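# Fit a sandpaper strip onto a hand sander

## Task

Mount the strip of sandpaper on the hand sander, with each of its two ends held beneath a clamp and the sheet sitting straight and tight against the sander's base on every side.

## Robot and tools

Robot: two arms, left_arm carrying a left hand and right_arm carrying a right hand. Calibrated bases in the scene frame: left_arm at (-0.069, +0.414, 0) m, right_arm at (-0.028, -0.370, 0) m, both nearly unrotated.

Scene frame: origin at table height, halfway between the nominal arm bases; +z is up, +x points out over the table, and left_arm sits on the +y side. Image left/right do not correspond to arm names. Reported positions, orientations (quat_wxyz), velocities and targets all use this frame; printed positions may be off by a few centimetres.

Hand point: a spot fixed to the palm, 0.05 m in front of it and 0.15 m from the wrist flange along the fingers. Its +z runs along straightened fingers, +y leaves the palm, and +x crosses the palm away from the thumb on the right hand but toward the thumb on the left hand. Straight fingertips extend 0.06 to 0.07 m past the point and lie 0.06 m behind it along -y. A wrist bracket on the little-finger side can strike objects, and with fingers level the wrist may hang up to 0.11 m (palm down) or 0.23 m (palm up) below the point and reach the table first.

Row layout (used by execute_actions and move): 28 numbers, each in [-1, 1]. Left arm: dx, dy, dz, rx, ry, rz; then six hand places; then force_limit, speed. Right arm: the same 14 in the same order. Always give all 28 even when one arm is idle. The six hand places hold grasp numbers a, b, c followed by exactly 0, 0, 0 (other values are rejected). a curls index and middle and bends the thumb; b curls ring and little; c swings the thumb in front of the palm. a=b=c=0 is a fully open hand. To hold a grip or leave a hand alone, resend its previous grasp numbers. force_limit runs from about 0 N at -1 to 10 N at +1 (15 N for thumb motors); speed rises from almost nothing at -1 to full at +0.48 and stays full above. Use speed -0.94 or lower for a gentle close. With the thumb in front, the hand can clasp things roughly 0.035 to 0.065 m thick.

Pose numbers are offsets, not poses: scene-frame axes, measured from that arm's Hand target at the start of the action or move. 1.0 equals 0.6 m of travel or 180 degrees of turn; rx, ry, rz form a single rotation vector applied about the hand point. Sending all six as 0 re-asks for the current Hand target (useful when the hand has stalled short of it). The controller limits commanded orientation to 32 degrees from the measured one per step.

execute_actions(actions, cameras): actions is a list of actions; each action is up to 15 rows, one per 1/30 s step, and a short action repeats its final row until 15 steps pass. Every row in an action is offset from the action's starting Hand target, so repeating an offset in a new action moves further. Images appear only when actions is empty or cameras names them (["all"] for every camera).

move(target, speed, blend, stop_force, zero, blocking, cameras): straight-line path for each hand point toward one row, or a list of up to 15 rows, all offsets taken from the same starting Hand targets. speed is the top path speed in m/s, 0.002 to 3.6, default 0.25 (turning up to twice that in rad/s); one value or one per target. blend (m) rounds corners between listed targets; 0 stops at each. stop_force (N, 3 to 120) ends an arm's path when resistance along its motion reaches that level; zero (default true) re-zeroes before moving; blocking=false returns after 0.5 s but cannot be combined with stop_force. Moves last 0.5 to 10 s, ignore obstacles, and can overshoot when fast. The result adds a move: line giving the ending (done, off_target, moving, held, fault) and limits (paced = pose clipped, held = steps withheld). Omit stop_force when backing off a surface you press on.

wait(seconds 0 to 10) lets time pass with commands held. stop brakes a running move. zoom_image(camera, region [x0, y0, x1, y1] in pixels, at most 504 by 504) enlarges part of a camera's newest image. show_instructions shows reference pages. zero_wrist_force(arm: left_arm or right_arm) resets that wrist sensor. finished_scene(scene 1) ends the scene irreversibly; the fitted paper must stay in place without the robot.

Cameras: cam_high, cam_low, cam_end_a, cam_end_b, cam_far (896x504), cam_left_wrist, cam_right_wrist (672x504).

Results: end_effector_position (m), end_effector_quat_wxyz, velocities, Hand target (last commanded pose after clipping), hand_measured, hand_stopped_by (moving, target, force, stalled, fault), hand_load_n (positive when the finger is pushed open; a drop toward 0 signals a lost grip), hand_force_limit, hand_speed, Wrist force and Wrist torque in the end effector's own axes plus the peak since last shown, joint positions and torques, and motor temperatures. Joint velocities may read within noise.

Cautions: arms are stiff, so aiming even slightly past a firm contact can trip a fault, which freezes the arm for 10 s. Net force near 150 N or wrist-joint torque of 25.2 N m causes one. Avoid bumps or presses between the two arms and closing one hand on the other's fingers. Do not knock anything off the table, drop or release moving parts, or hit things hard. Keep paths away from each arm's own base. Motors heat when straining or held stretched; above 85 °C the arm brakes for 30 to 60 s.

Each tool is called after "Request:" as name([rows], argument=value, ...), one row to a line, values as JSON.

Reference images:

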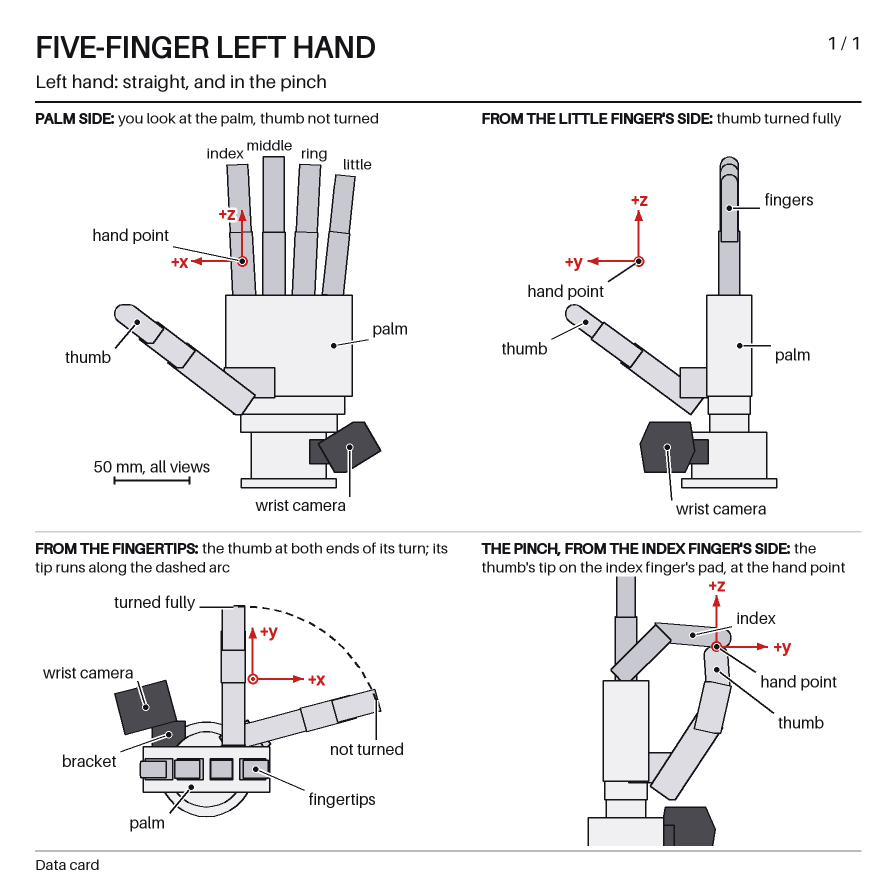

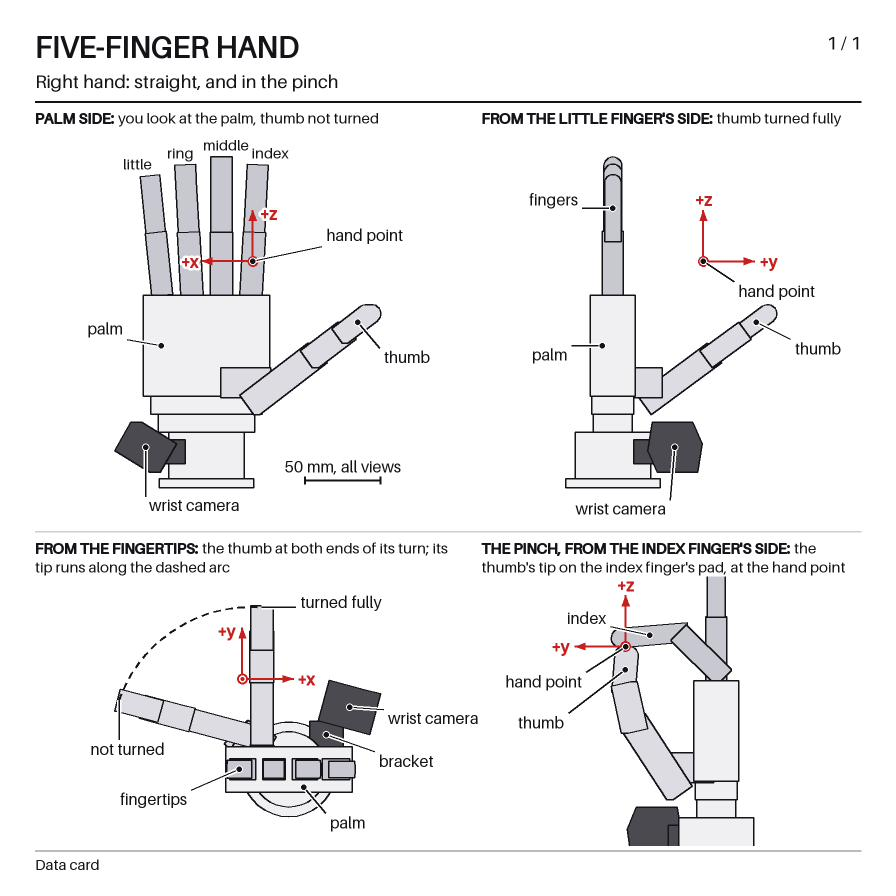

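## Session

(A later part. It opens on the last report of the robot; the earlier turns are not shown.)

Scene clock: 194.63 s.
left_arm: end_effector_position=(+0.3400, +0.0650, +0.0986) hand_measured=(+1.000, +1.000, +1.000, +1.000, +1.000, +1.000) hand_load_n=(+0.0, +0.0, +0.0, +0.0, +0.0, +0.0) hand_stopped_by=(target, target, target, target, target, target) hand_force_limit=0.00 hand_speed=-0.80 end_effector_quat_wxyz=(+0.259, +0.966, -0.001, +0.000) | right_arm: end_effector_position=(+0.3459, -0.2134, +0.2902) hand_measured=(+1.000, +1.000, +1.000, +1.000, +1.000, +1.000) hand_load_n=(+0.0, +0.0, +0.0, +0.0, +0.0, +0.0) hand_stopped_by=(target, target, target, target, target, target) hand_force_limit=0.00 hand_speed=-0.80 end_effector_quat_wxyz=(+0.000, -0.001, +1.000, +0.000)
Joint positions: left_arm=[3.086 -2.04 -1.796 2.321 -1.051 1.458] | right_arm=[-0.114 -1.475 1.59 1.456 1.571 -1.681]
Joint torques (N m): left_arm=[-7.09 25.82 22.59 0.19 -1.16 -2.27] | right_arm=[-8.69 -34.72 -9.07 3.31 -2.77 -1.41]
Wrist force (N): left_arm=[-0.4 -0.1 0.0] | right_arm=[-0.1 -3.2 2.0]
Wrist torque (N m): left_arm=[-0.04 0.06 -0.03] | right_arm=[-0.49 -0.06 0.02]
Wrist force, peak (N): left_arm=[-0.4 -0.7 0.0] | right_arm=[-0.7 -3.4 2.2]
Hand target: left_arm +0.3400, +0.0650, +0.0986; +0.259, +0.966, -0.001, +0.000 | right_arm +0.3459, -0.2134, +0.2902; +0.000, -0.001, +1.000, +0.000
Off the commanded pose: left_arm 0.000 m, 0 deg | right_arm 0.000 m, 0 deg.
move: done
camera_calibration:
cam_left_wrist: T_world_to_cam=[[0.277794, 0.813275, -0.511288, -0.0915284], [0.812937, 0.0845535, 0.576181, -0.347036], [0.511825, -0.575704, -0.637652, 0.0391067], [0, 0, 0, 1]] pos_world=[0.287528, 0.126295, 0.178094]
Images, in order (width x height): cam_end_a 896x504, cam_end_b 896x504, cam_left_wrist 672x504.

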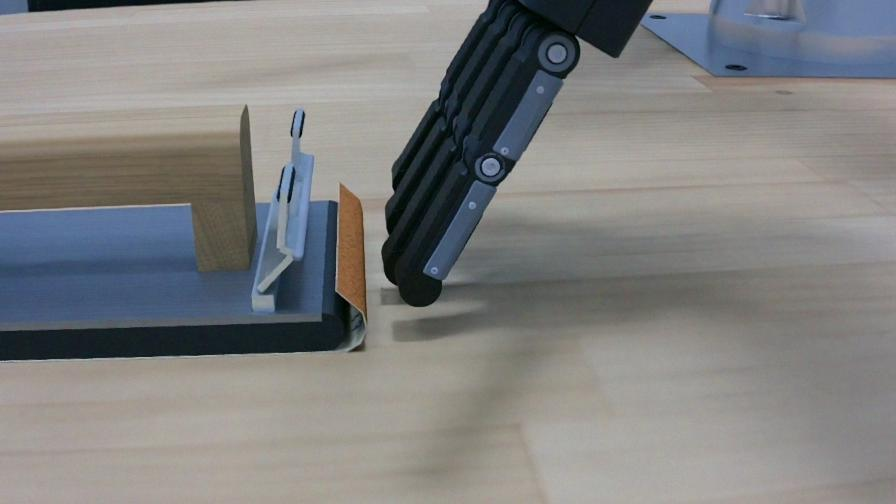

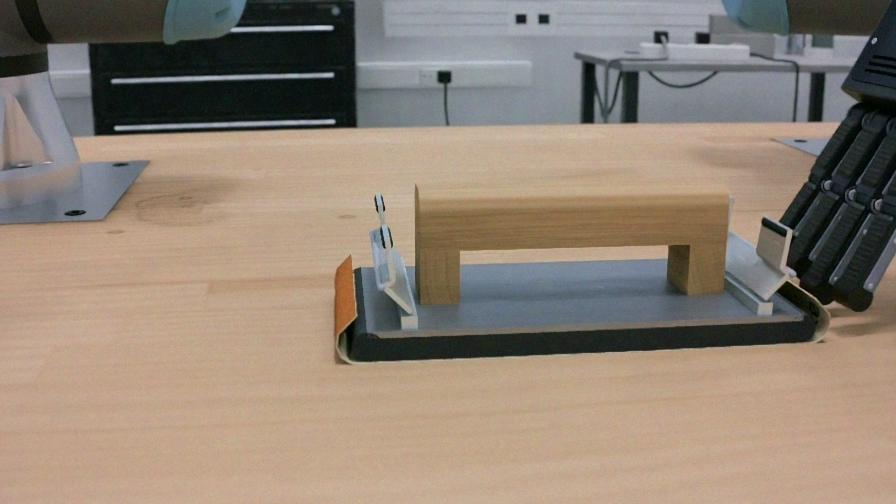

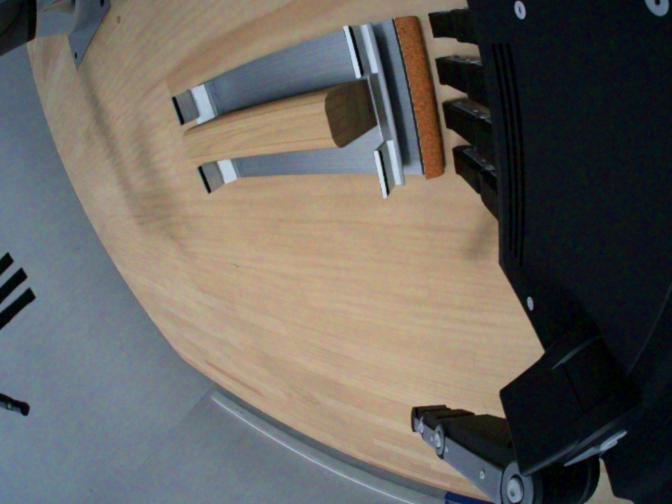

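Request:
move(target=[0, -0.0133, 0, 0, 0, 0, 0, 0, 0, 0, 0, 0, 0, -0.8, 0, 0, 0, 0, 0, 0, 0, 0, 0, 0, 0, 0, 0, -0.8], speed=0.03, cameras=["cam_end_a", "cam_end_b", "cam_left_wrist"])

Request:
zoom_image(camera="cam_end_a", region=[240, 170, 440, 370])

Request:
zoom_image(camera="cam_left_wrist", region=[320, 10, 500, 190])

Scene clock: 199.93 s.
left_arm: end_effector_position=(+0.3400, +0.0570, +0.0986) hand_measured=(+1.000, +1.000, +1.000, +1.000, +1.000, +1.000) hand_load_n=(+0.0, +0.0, +0.0, +0.0, +0.0, +0.0) hand_stopped_by=(target, target, target, target, target, target) hand_force_limit=0.00 hand_speed=-0.80 end_effector_quat_wxyz=(+0.259, +0.966, -0.001, +0.000) | right_arm: end_effector_position=(+0.3459, -0.2134, +0.2902) hand_measured=(+1.000, +1.000, +1.000, +1.000, +1.000, +1.000) hand_load_n=(+0.0, +0.0, +0.0, +0.0, -0.5, +0.0) hand_stopped_by=(target, target, target, target, target, target) hand_force_limit=0.00 hand_speed=-0.80 end_effector_quat_wxyz=(+0.000, -0.001, +1.000, +0.000)
Joint positions: left_arm=[3.066 -2.044 -1.784 2.326 -1.052 1.435] | right_arm=[-0.114 -1.475 1.59 1.456 1.571 -1.681]
Joint torques (N m): left_arm=[-7.32 25.23 23.54 0.22 -1.27 -1.96] | right_arm=[-9.61 -34.01 -9.59 3.35 -2.77 -1.48]
Wrist force (N): left_arm=[-0.3 -0.3 -0.5] | right_arm=[-0.5 -2.5 2.3]
Wrist torque (N m): left_arm=[-0.03 0.01 -0.01] | right_arm=[-0.41 -0.02 0.01]
Wrist force, peak (N): left_arm=[-0.6 -0.2 -0.8] | right_arm=[-0.3 -3.3 2.5]
Hand target: left_arm +0.3400, +0.0570, +0.0986; +0.259, +0.966, -0.001, +0.000 | right_arm +0.3459, -0.2134, +0.2902; +0.000, -0.001, +1.000, +0.000
Off the commanded pose: left_arm 0.000 m, 0 deg | right_arm 0.000 m, 0 deg.
move: done
camera_calibration:
cam_left_wrist: T_world_to_cam=[[0.277794, 0.813275, -0.511288, -0.0850222], [0.812937, 0.0845535, 0.576181, -0.346359], [0.511825, -0.575704, -0.637652, 0.0345011], [0, 0, 0, 1]] pos_world=[0.287528, 0.118295, 0.178094]
Images, in order (width x height): cam_end_a 896x504, cam_end_b 896x504, cam_left_wrist 672x504.

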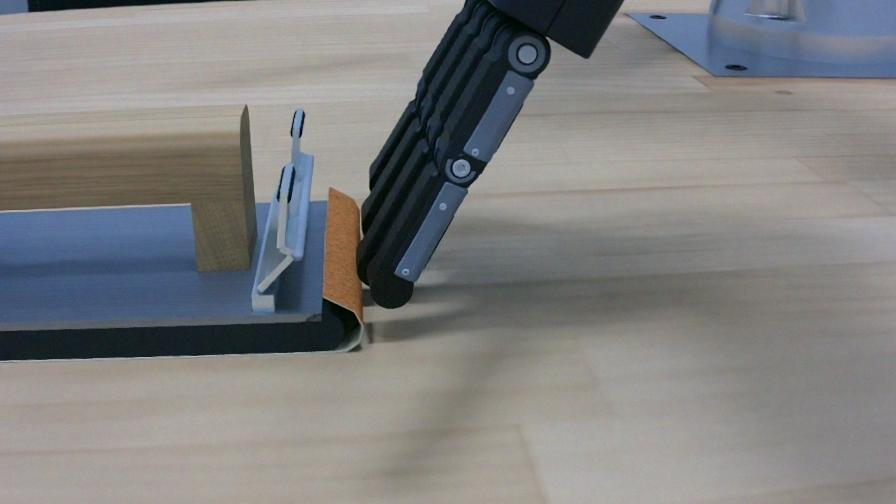

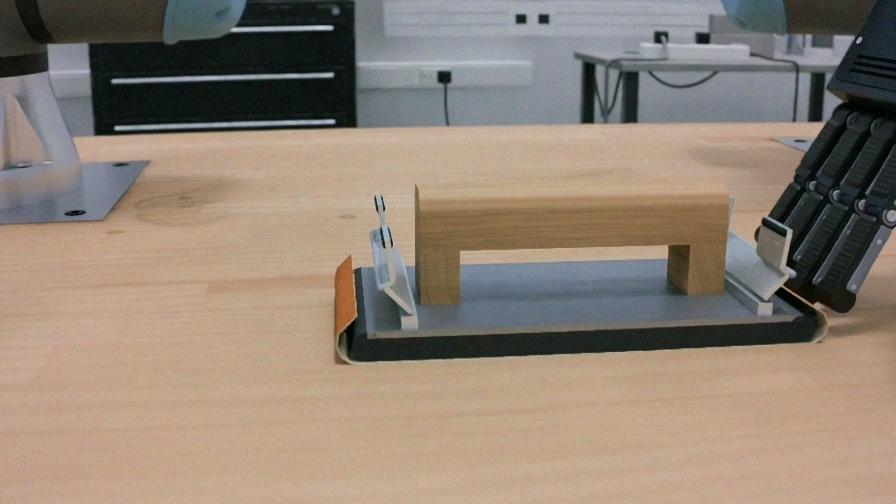

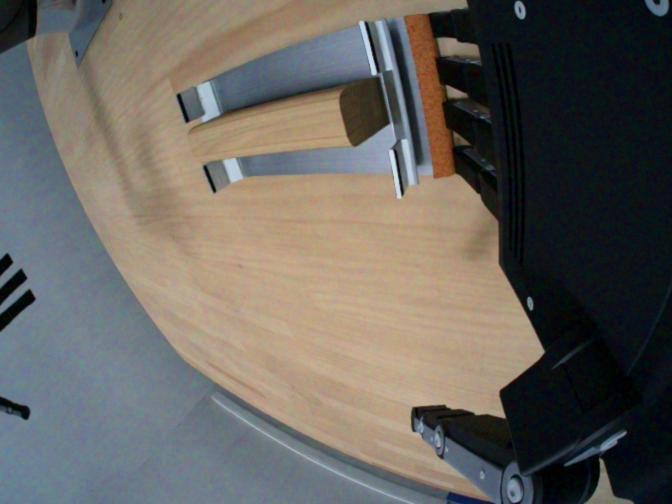

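Scaled by 2.520 from the camera's 896x504 image, which has a finer 1280x720 frame.

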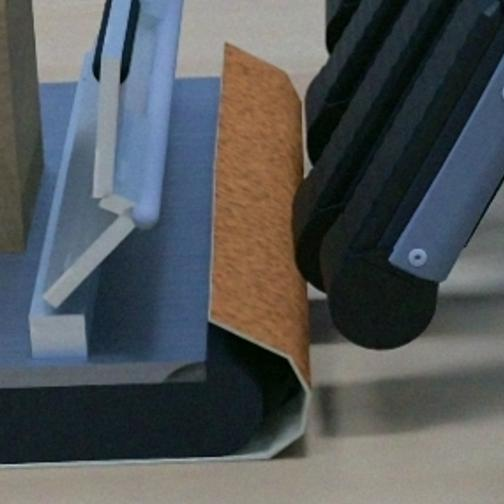

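Scaled by 2.800 from the camera's 672x504 image, which has a finer 960x720 frame.

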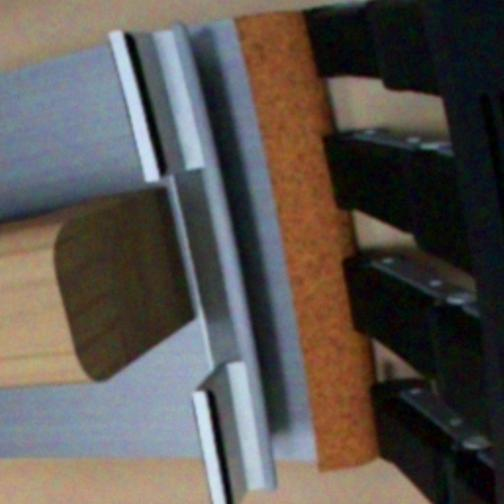

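Request:
move(target=[0, 0.0133, 0, 0, 0, 0, 0, 0, 0, 0, 0, 0, 0, -0.8, 0, 0, 0, 0, 0, 0, 0, 0, 0, 0, 0, 0, 0, -0.8], speed=0.03, cameras=["cam_end_a"])

Request:
zoom_image(camera="cam_end_a", region=[240, 170, 440, 370])

Scene clock: 203.13 s.
left_arm: end_effector_position=(+0.3400, +0.0649, +0.0986) hand_measured=(+1.000, +1.000, +1.000, +1.000, +1.000, +1.000) hand_load_n=(+0.0, +0.0, +0.0, +0.0, +0.0, +0.0) hand_stopped_by=(target, target, target, target, target, target) hand_force_limit=0.00 hand_speed=-0.80 end_effector_quat_wxyz=(+0.259, +0.966, -0.001, +0.000) | right_arm: end_effector_position=(+0.3459, -0.2134, +0.2902) hand_measured=(+1.000, +1.000, +1.000, +1.000, +1.000, +1.000) hand_load_n=(+0.0, +0.0, +0.0, +0.0, +0.5, +0.0) hand_stopped_by=(target, target, target, target, target, target) hand_force_limit=0.00 hand_speed=-0.80 end_effector_quat_wxyz=(+0.000, -0.001, +1.000, +0.000)
Joint positions: left_arm=[3.086 -2.04 -1.795 2.321 -1.051 1.458] | right_arm=[-0.114 -1.475 1.59 1.456 1.571 -1.681]
Joint torques (N m): left_arm=[9.05 47.25 2.96 -5.14 2.51 2.98] | right_arm=[-8.98 -34.81 -9.01 3.23 -2.67 -1.41]
Wrist force (N): left_arm=[-0.6 -0.1 -0.8] | right_arm=[-0.1 -3.1 2.0]
Wrist torque (N m): left_arm=[0.01 0.06 -0.16] | right_arm=[-0.48 -0.06 0.03]
Wrist force, peak (N): left_arm=[-0.8 -0.2 -0.8] | right_arm=[-0.4 -3.3 2.5]
Hand target: left_arm +0.3400, +0.0650, +0.0986; +0.259, +0.966, -0.001, +0.000 | right_arm +0.3459, -0.2134, +0.2902; +0.000, -0.001, +1.000, +0.000
Off the commanded pose: left_arm 0.000 m, 0 deg | right_arm 0.000 m, 0 deg.
move: done
Images, in order (width x height): cam_end_a 896x504.

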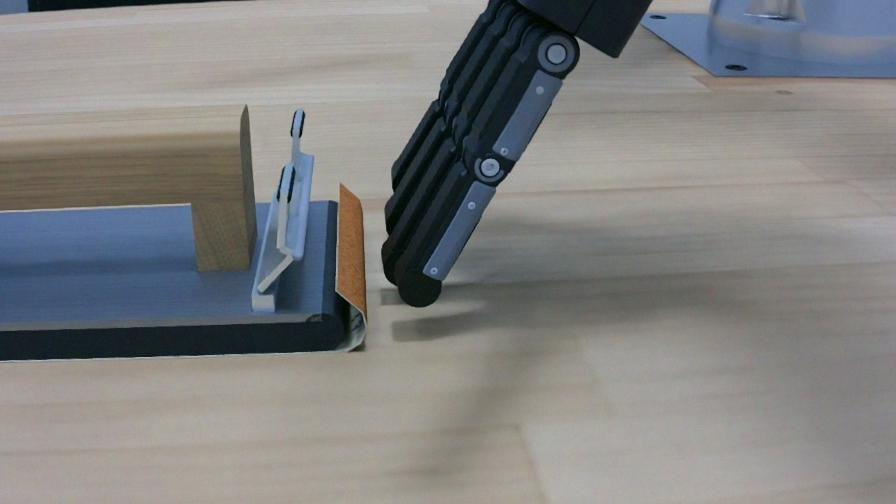

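Scaled by 2.520 from the camera's 896x504 image, which has a finer 1280x720 frame.

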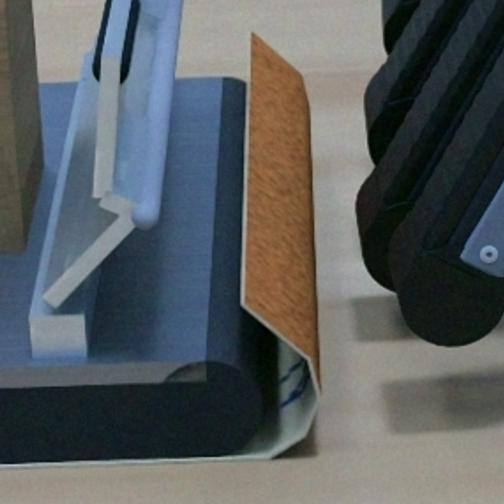

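Request:
move([
  [0.01, 0.125, 0.07, 0, 0, 0, 0.65, 0, 1, 0, 0, 0, 0, -0.6, 0, 0, 0, 0, 0, 0, 0, 0, 0, 0, 0, 0, 0, -0.8],
  [0.0525, 0.225, 0.0, -0.0654, 0.3051, 0.3976, 0.65, 0, 1, 0, 0, 0, 0, -0.6, 0, 0, 0, 0, 0, 0, 0, 0, 0, 0, 0, 0, 0, -0.8],
], speed=0.2, blend=0.02, cameras=["cam_high", "cam_end_a", "cam_end_b", "cam_far", "cam_left_wrist", "cam_right_wrist"])

Scene clock: 284.90 s.
left_arm: end_effector_position=(+0.3715, +0.2000, +0.0986) hand_measured=(+1.000, +0.902, -0.150, -0.300, +0.162, -0.234) hand_load_n=(+0.0, +0.0, +0.0, -0.5, +1.0, +8.0) hand_stopped_by=(target, target, target, target, target, force) hand_force_limit=0.00 hand_speed=-0.60 end_effector_quat_wxyz=(+0.271, +0.654, +0.653, -0.271) | right_arm: end_effector_position=(+0.3459, -0.2134, +0.2902) hand_measured=(+1.000, +1.000, +1.000, +1.000, +1.000, +1.000) hand_load_n=(+0.0, +0.0, +0.0, +0.0, +0.0, +0.0) hand_stopped_by=(target, target, target, target, target, target) hand_force_limit=0.00 hand_speed=-0.80 end_effector_quat_wxyz=(+0.000, -0.001, +1.000, +0.000)
Joint positions: left_arm=[3.386 -1.999 -1.908 2.138 -0.805 0.282] | right_arm=[-0.114 -1.475 1.59 1.456 1.571 -1.681]
Joint torques (N m): left_arm=[-3.57 45.36 21.97 -0.07 2.82 -2.13] | right_arm=[-9.41 -33.69 -9.03 2.86 -2.62 -1.31]
Wrist force (N): left_arm=[-0.7 -0.5 0.3] | right_arm=[-0.5 -3.1 2.0]
Wrist torque (N m): left_arm=[-0.17 0.15 -0.25] | right_arm=[-0.48 -0.01 0.00]
Wrist force, peak (N): left_arm=[-0.3 -0.7 -0.9] | right_arm=[-0.6 -3.1 2.8]
Hand target: left_arm +0.3715, +0.2000, +0.0986; +0.271, +0.654, +0.653, -0.271 | right_arm +0.3459, -0.2134, +0.2902; +0.000, -0.001, +1.000, +0.000
Off the commanded pose: left_arm 0.000 m, 0 deg | right_arm 0.000 m, 0 deg.
move: done
camera_calibration:
cam_left_wrist: T_world_to_cam=[[-0.959978, 0.170877, -0.221909, 0.349688], [0.21486, 0.95756, -0.192129, -0.260657], [0.179661, -0.232119, -0.955951, 0.186774], [0, 0, 0, 1]] pos_world=[0.358141, 0.233195, 0.206066]
cam_right_wrist: T_world_to_cam=[[-0.245463, 0.969403, 0.00236786, 0.294015], [0.844506, 0.212637, 0.491524, -0.385794], [0.475981, 0.12265, -0.870861, 0.229621], [0, 0, 0, 1]] pos_world=[0.28868, -0.231148, 0.388898]
Images, in order (width x height): cam_high 896x504, cam_end_a 896x504, cam_end_b 896x504, cam_far 896x504, cam_left_wrist 672x504, cam_right_wrist 672x504.

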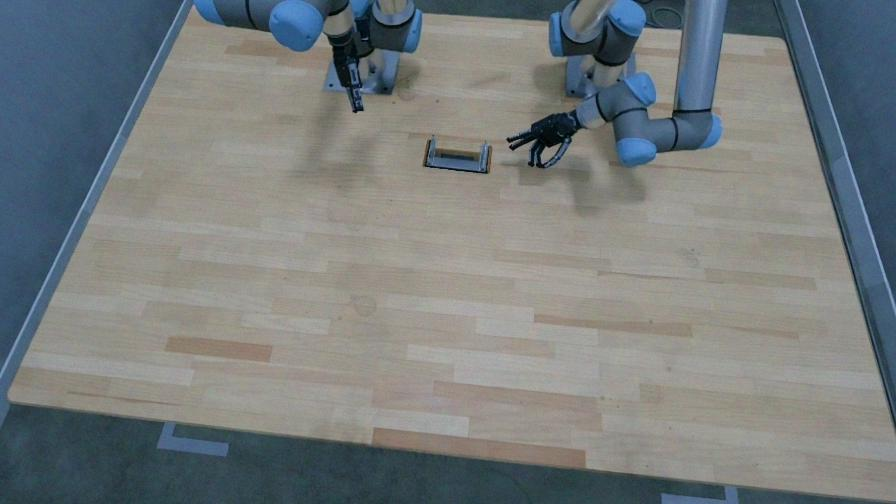

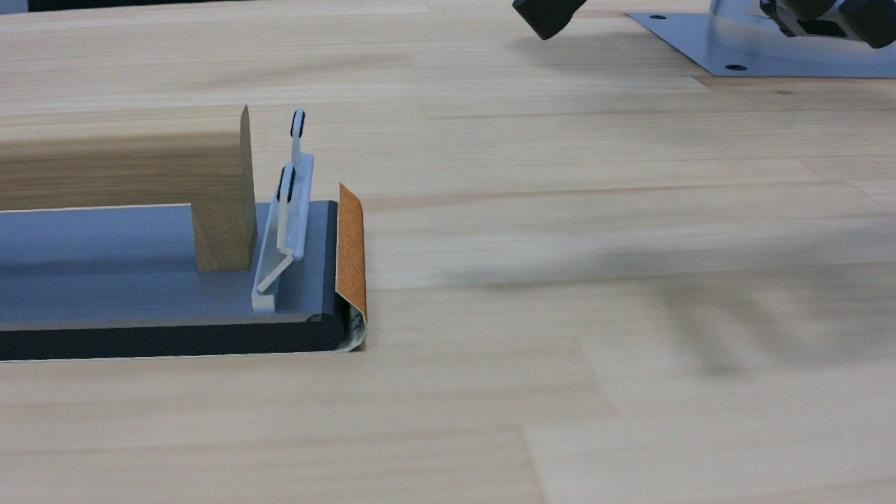

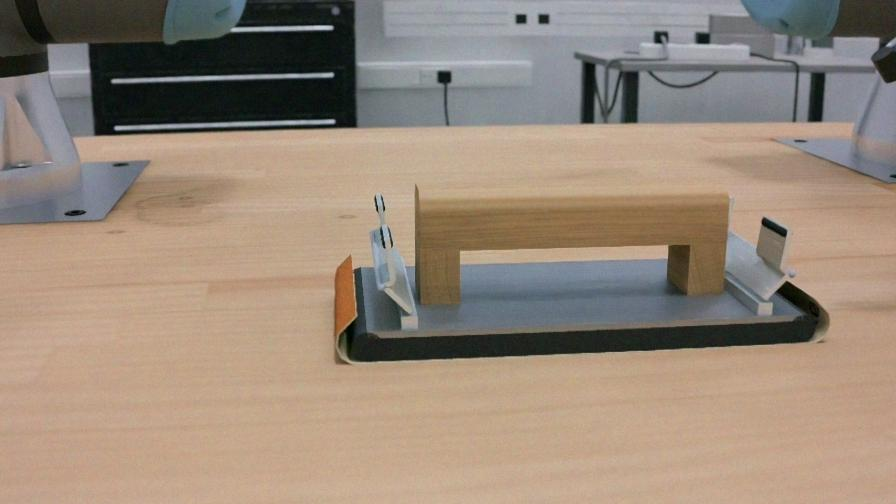

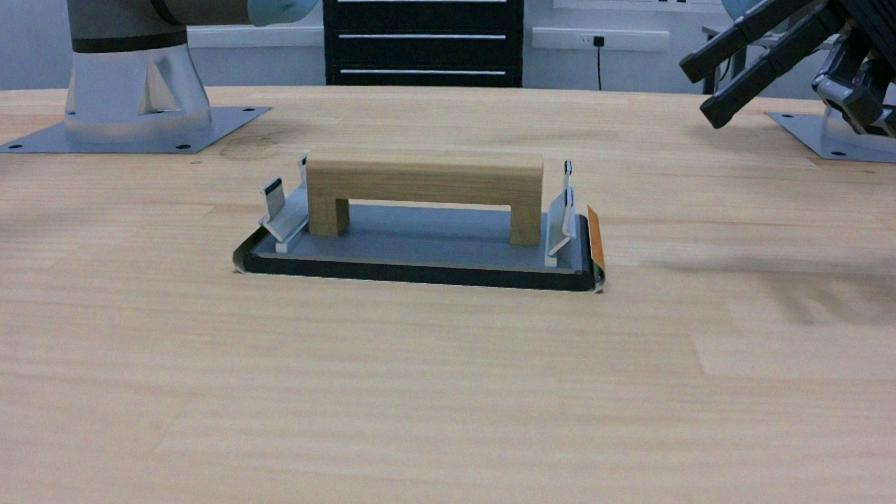

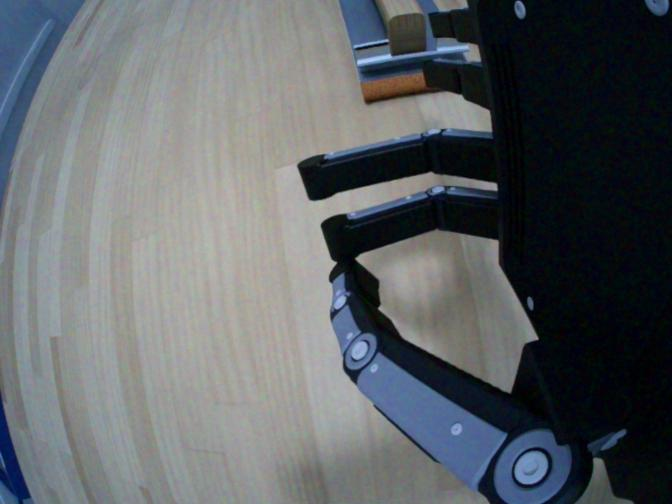

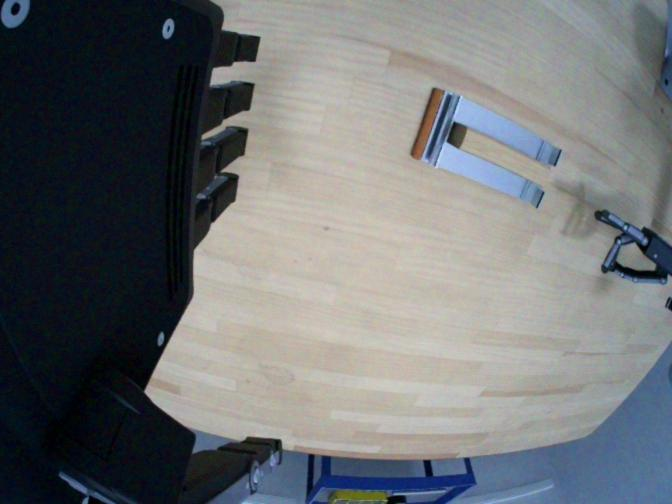

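Request:
move([
  [0,0,0,0,0,0, 0, 0, 0, 0, 0, 0, 0, -0.3, 0, 0, 0, 0, 0, 0, 0, 0, 0, 0, 0, 0, 0, -0.8],
  [0,0,0,0,0,0, 0, 0, 1, 0, 0, 0, 0, -0.3, 0, 0, 0, 0, 0, 0, 0, 0, 0, 0, 0, 0, 0, -0.8],
  [0,0,0,0,0,0, 0.65, 0, 1, 0, 0, 0, 0, -0.5, 0, 0, 0, 0, 0, 0, 0, 0, 0, 0, 0, 0, 0, -0.8],
], cameras=["cam_left_wrist"])

Scene clock: 291.80 s.
left_arm: end_effector_position=(+0.3715, +0.2000, +0.0986) hand_measured=(+1.000, +0.902, -0.150, -0.298, +0.162, -1.000) hand_load_n=(+0.0, +0.0, +0.0, +5.0, +1.5, -4.5) hand_stopped_by=(target, target, target, force, target, target) hand_force_limit=0.00 hand_speed=-0.50 end_effector_quat_wxyz=(+0.271, +0.654, +0.653, -0.271) | right_arm: end_effector_position=(+0.3459, -0.2134, +0.2902) hand_measured=(+1.000, +1.000, +1.000, +1.000, +1.000, +1.000) hand_load_n=(+0.0, +0.0, +0.0, +0.0, -0.5, +0.0) hand_stopped_by=(target, target, target, target, target, target) hand_force_limit=0.00 hand_speed=-0.80 end_effector_quat_wxyz=(+0.000, -0.001, +1.000, +0.000)
Joint positions: left_arm=[3.386 -1.999 -1.908 2.138 -0.805 0.282] | right_arm=[-0.114 -1.475 1.59 1.456 1.571 -1.681]
Joint torques (N m): left_arm=[-5.24 43.48 10.71 -2.63 -0.44 -2.13] | right_arm=[-8.98 -33.69 -9.37 2.72 -2.66 -1.37]
Wrist force (N): left_arm=[-0.7 -0.2 0.0] | right_arm=[-0.3 -3.1 2.5]
Wrist torque (N m): left_arm=[-0.11 0.14 -0.26] | right_arm=[-0.50 -0.04 0.00]
Wrist force, peak (N): left_arm=[-1.2 -0.7 0.0] | right_arm=[-0.3 -3.3 2.5]
Hand target: left_arm +0.3715, +0.2000, +0.0986; +0.271, +0.654, +0.653, -0.271 | right_arm +0.3459, -0.2134, +0.2902; +0.000, -0.001, +1.000, +0.000
Off the commanded pose: left_arm 0.000 m, 0 deg | right_arm 0.000 m, 0 deg.
move: done
camera_calibration:
cam_left_wrist: T_world_to_cam=[[-0.959978, 0.170877, -0.221909, 0.349688], [0.21486, 0.95756, -0.192129, -0.260657], [0.179661, -0.232119, -0.955951, 0.186774], [0, 0, 0, 1]] pos_world=[0.358141, 0.233195, 0.206066]
Images, in order (width x height): cam_left_wrist 672x504.

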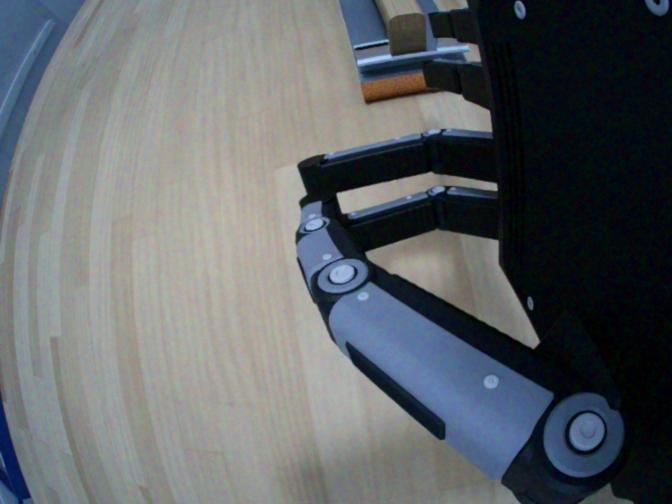

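Request:
zoom_image(camera="cam_left_wrist", region=[320, 0, 500, 130])

Scaled by 2.800 from the camera's 672x504 image, which has a finer 960x720 frame.

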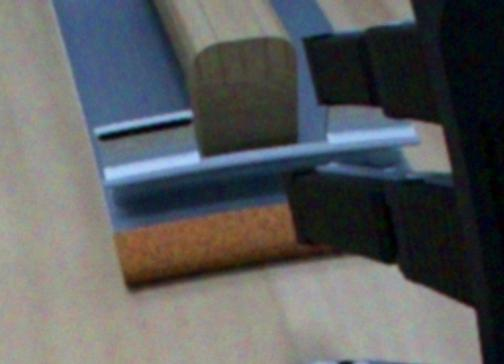

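Request:
move(target=[0, -0.0467, -0.111, 0, 0, 0, 0.62, 0, 1, 0, 0, 0, 0, -0.5, 0, 0, 0, 0, 0, 0, 0, 0, 0, 0, 0, 0, 0, -0.8], speed=0.15, cameras=["cam_end_a", "cam_end_b", "cam_far", "cam_left_wrist"])

Request:
zoom_image(camera="cam_left_wrist", region=[320, 0, 500, 130])

Scene clock: 296.30 s.
left_arm: end_effector_position=(+0.3715, +0.1720, +0.0320) hand_measured=(+1.000, +0.908, -0.090, -0.240, +0.186, -1.000) hand_load_n=(+0.0, +0.0, +0.0, +0.0, +0.0, +0.0) hand_stopped_by=(target, target, target, target, target, target) hand_force_limit=0.00 hand_speed=-0.50 end_effector_quat_wxyz=(+0.271, +0.654, +0.653, -0.271) | right_arm: end_effector_position=(+0.3459, -0.2134, +0.2902) hand_measured=(+1.000, +1.000, +1.000, +1.000, +1.000, +1.000) hand_load_n=(+0.0, +0.0, +0.0, +0.0, +0.0, +0.0) hand_stopped_by=(target, target, target, target, target, target) hand_force_limit=0.00 hand_speed=-0.80 end_effector_quat_wxyz=(+0.000, -0.001, +1.000, +0.000)
Joint positions: left_arm=[3.31 -2.12 -1.92 2.344 -0.793 0.178] | right_arm=[-0.114 -1.475 1.59 1.456 1.571 -1.681]
Joint torques (N m): left_arm=[-7.24 24.27 20.23 0.18 2.88 -1.97] | right_arm=[-9.07 -34.32 -9.85 2.69 -2.61 -1.33]
Wrist force (N): left_arm=[-0.6 -0.3 0.3] | right_arm=[-0.2 -2.9 2.4]
Wrist torque (N m): left_arm=[-0.14 0.12 -0.24] | right_arm=[-0.47 -0.05 0.02]
Wrist force, peak (N): left_arm=[-1.4 -0.3 -0.6] | right_arm=[-0.3 -3.3 2.4]
Hand target: left_arm +0.3715, +0.1719, +0.0320; +0.271, +0.654, +0.653, -0.271 | right_arm +0.3459, -0.2134, +0.2902; +0.000, -0.001, +1.000, +0.000
Off the commanded pose: left_arm 0.000 m, 0 deg | right_arm 0.000 m, 0 deg.
move: done
camera_calibration:
cam_left_wrist: T_world_to_cam=[[-0.959978, 0.170877, -0.221909, 0.339693], [0.21486, 0.95756, -0.192129, -0.246641], [0.179661, -0.232119, -0.955951, 0.116609], [0, 0, 0, 1]] pos_world=[0.358141, 0.205195, 0.139466]
Images, in order (width x height): cam_end_a 896x504, cam_end_b 896x504, cam_far 896x504, cam_left_wrist 672x504.

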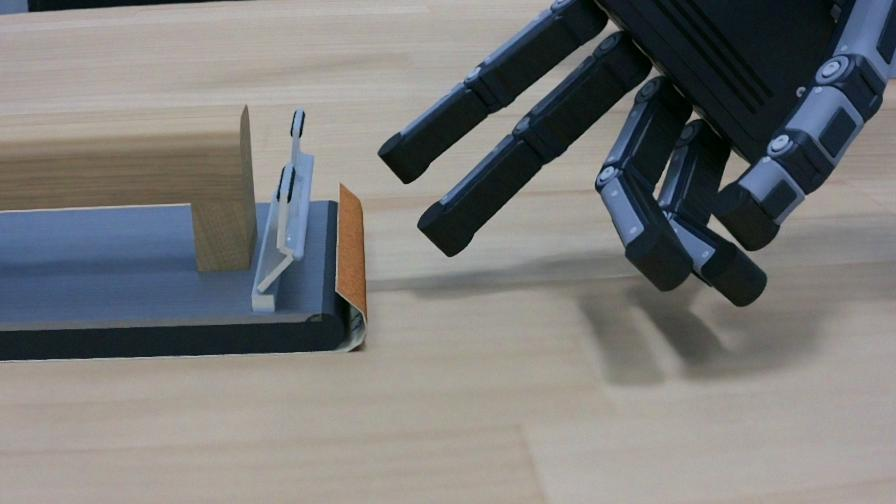

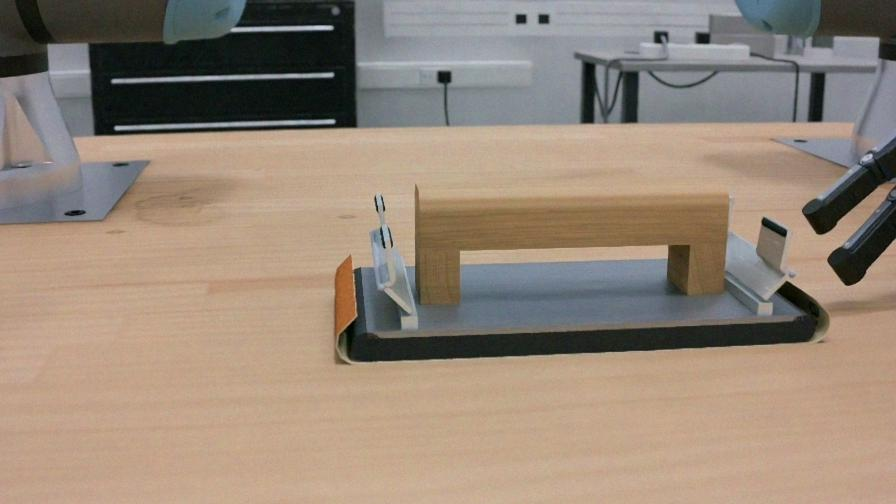

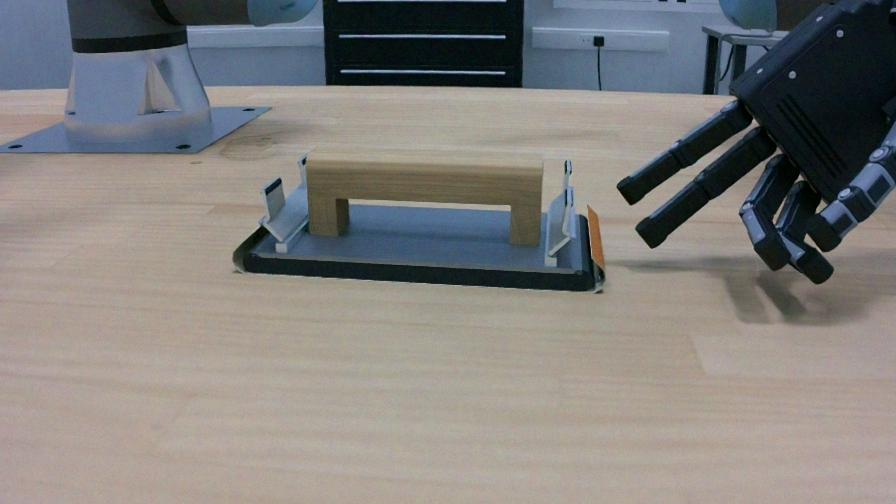

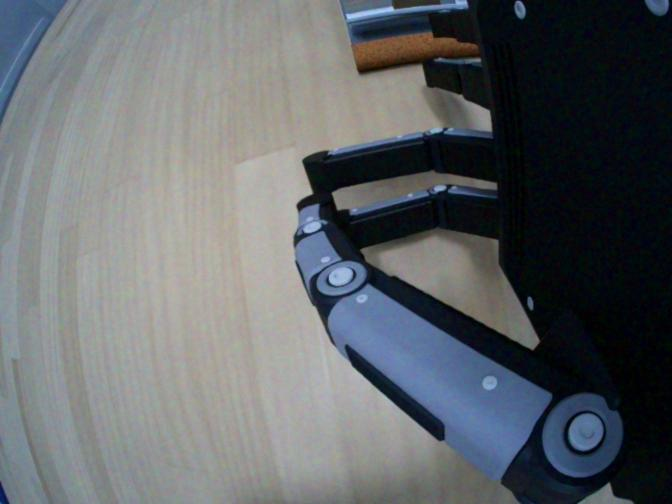

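Scaled by 2.800 from the camera's 672x504 image, which has a finer 960x720 frame.

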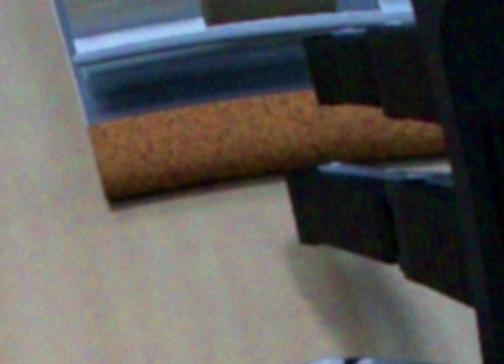

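Request:
execute_actions(actions=[], cameras=["cam_high", "cam_right_wrist", "cam_low"])

Request:
zoom_image(camera="cam_high", region=[420, 110, 580, 200])

Request:
zoom_image(camera="cam_right_wrist", region=[400, 70, 672, 310])

Scene clock: 301.27 s.
left_arm: end_effector_position=(+0.3715, +0.1719, +0.0320) hand_measured=(+1.000, +0.908, -0.090, -0.240, +0.186, -1.000) hand_load_n=(+0.0, +0.5, +0.0, +0.0, +0.0, +0.0) hand_stopped_by=(target, target, target, target, target, target) hand_force_limit=0.00 hand_speed=-0.50 end_effector_quat_wxyz=(+0.271, +0.654, +0.653, -0.271) | right_arm: end_effector_position=(+0.3459, -0.2134, +0.2902) hand_measured=(+1.000, +1.000, +1.000, +1.000, +1.000, +1.000) hand_load_n=(+0.0, +0.0, +0.0, +0.0, +0.0, +0.0) hand_stopped_by=(target, target, target, target, target, target) hand_force_limit=0.00 hand_speed=-0.80 end_effector_quat_wxyz=(+0.000, -0.001, +1.000, +0.000)
Joint positions: left_arm=[3.31 -2.12 -1.92 2.345 -0.793 0.178] | right_arm=[-0.114 -1.475 1.59 1.456 1.571 -1.681]
Joint velocities: within noise
Joint torques (N m): left_arm=[-7.37 25.19 19.97 0.01 2.79 -2.19] | right_arm=[-9.17 -34.26 -9.55 2.56 -2.62 -1.21]
Motor temperatures (°C): left_arm=[35 34 35 39 45 45] | right_arm=[34 38 35 40 42 48]
Wrist force (N): left_arm=[-0.5 -0.1 0.2] | right_arm=[-0.4 -2.7 2.4]
Wrist torque (N m): left_arm=[-0.11 0.11 -0.24] | right_arm=[-0.43 -0.02 0.01]
Wrist force, peak (N): left_arm=[-1.1 -0.1 0.6] | right_arm=[-0.6 -3.2 2.4]
Hand target: left_arm +0.3715, +0.1719, +0.0320; +0.271, +0.654, +0.653, -0.271 | right_arm +0.3459, -0.2134, +0.2902; +0.000, -0.001, +1.000, +0.000
Off the commanded pose: left_arm 0.000 m, 0 deg | right_arm 0.000 m, 0 deg.
camera_calibration:
cam_right_wrist: T_world_to_cam=[[-0.245463, 0.969403, 0.00236786, 0.294015], [0.844506, 0.212637, 0.491524, -0.385794], [0.475981, 0.12265, -0.870861, 0.229621], [0, 0, 0, 1]] pos_world=[0.28868, -0.231148, 0.388898]
Images, in order (width x height): cam_high 896x504, cam_low 896x504, cam_right_wrist 672x504.

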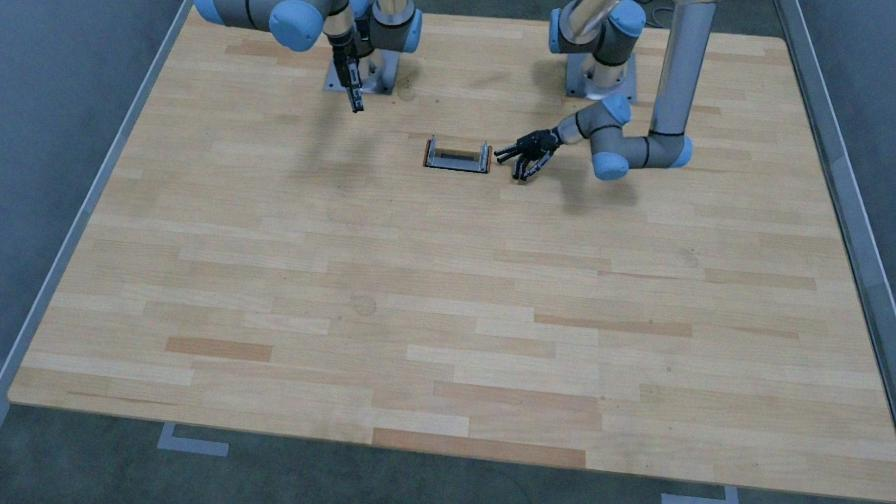

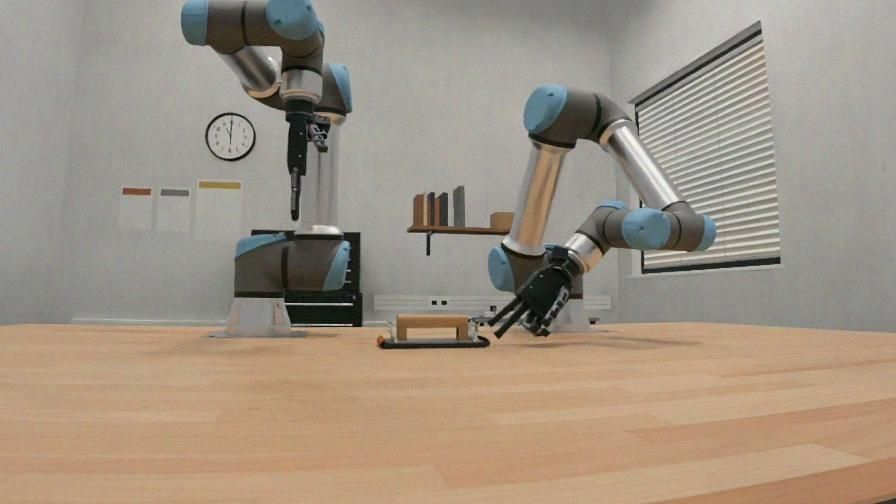

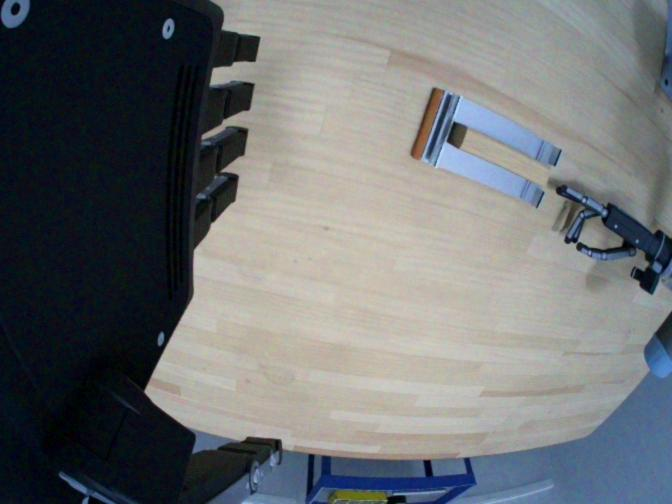

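Scaled by 3.150 from the camera's 896x504 image, which has a finer 1280x720 frame.

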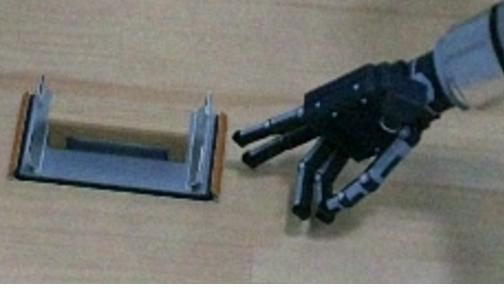

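Scaled by 1.853 from the camera's 672x504 image, which has a finer 960x720 frame.

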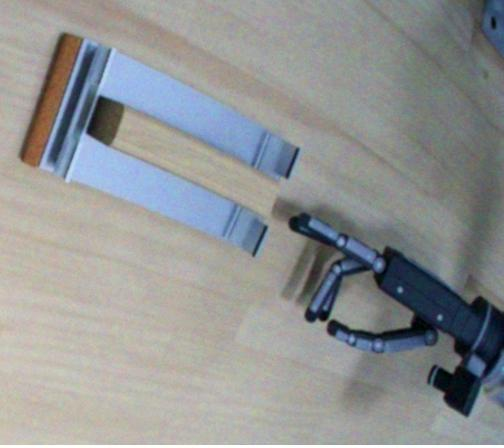

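Request:
execute_actions(actions=[], cameras=["cam_high"])

Request:
zoom_image(camera="cam_high", region=[460, 120, 520, 180])

Scene clock: 334.67 s.
left_arm: end_effector_position=(+0.3715, +0.1719, +0.0320) hand_measured=(+1.000, +0.908, -0.090, -0.240, +0.186, -1.000) hand_load_n=(+0.0, +0.0, +0.0, +0.0, +0.0, +0.0) hand_stopped_by=(target, target, target, target, target, target) hand_force_limit=0.00 hand_speed=-0.50 end_effector_quat_wxyz=(+0.271, +0.654, +0.653, -0.271) | right_arm: end_effector_position=(+0.3459, -0.2134, +0.2902) hand_measured=(+1.000, +1.000, +1.000, +1.000, +1.000, +1.000) hand_load_n=(+0.0, +0.0, +0.0, +0.0, +0.0, +0.0) hand_stopped_by=(target, target, target, target, target, target) hand_force_limit=0.00 hand_speed=-0.80 end_effector_quat_wxyz=(+0.000, -0.001, +1.000, +0.000)
Joint positions: left_arm=[3.31 -2.12 -1.92 2.345 -0.793 0.178] | right_arm=[-0.114 -1.475 1.59 1.456 1.571 -1.681]
Joint velocities: within noise
Joint torques (N m): left_arm=[-7.67 25.47 20.11 -0.05 2.83 -2.28] | right_arm=[-8.95 -34.25 -9.77 2.49 -2.65 -1.31]
Motor temperatures (°C): left_arm=[35 34 35 39 45 45] | right_arm=[34 38 35 40 42 48]
Wrist force (N): left_arm=[-0.5 -0.2 0.3] | right_arm=[-0.5 -2.8 1.9]
Wrist torque (N m): left_arm=[-0.12 0.10 -0.25] | right_arm=[-0.42 0.01 0.01]
Wrist force, peak (N): left_arm=[-0.8 -0.5 0.6] | right_arm=[-0.1 -3.3 2.4]
Hand target: left_arm +0.3715, +0.1719, +0.0320; +0.271, +0.654, +0.653, -0.271 | right_arm +0.3459, -0.2134, +0.2902; +0.000, -0.001, +1.000, +0.000
Off the commanded pose: left_arm 0.000 m, 0 deg | right_arm 0.000 m, 0 deg.
Images, in order (width x height): cam_high 896x504.

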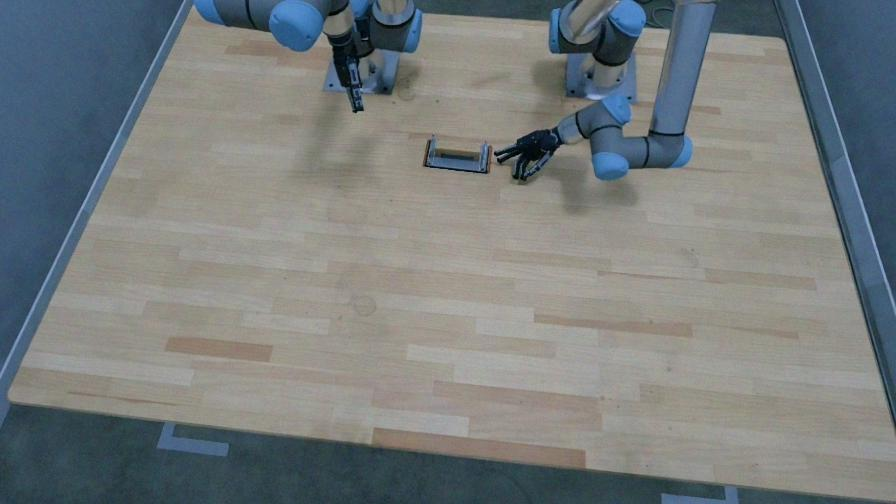

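Scaled by 8.400 from the camera's 896x504 image, which has a finer 1280x720 frame.

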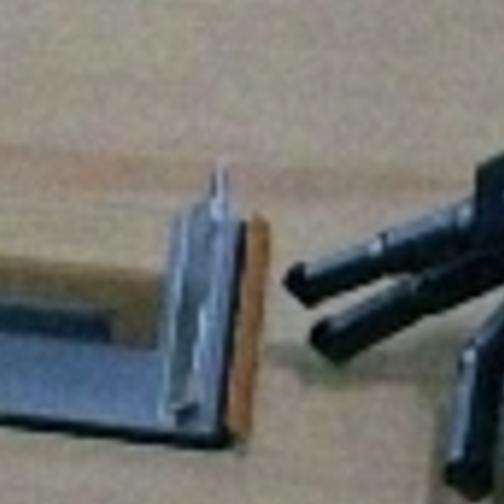

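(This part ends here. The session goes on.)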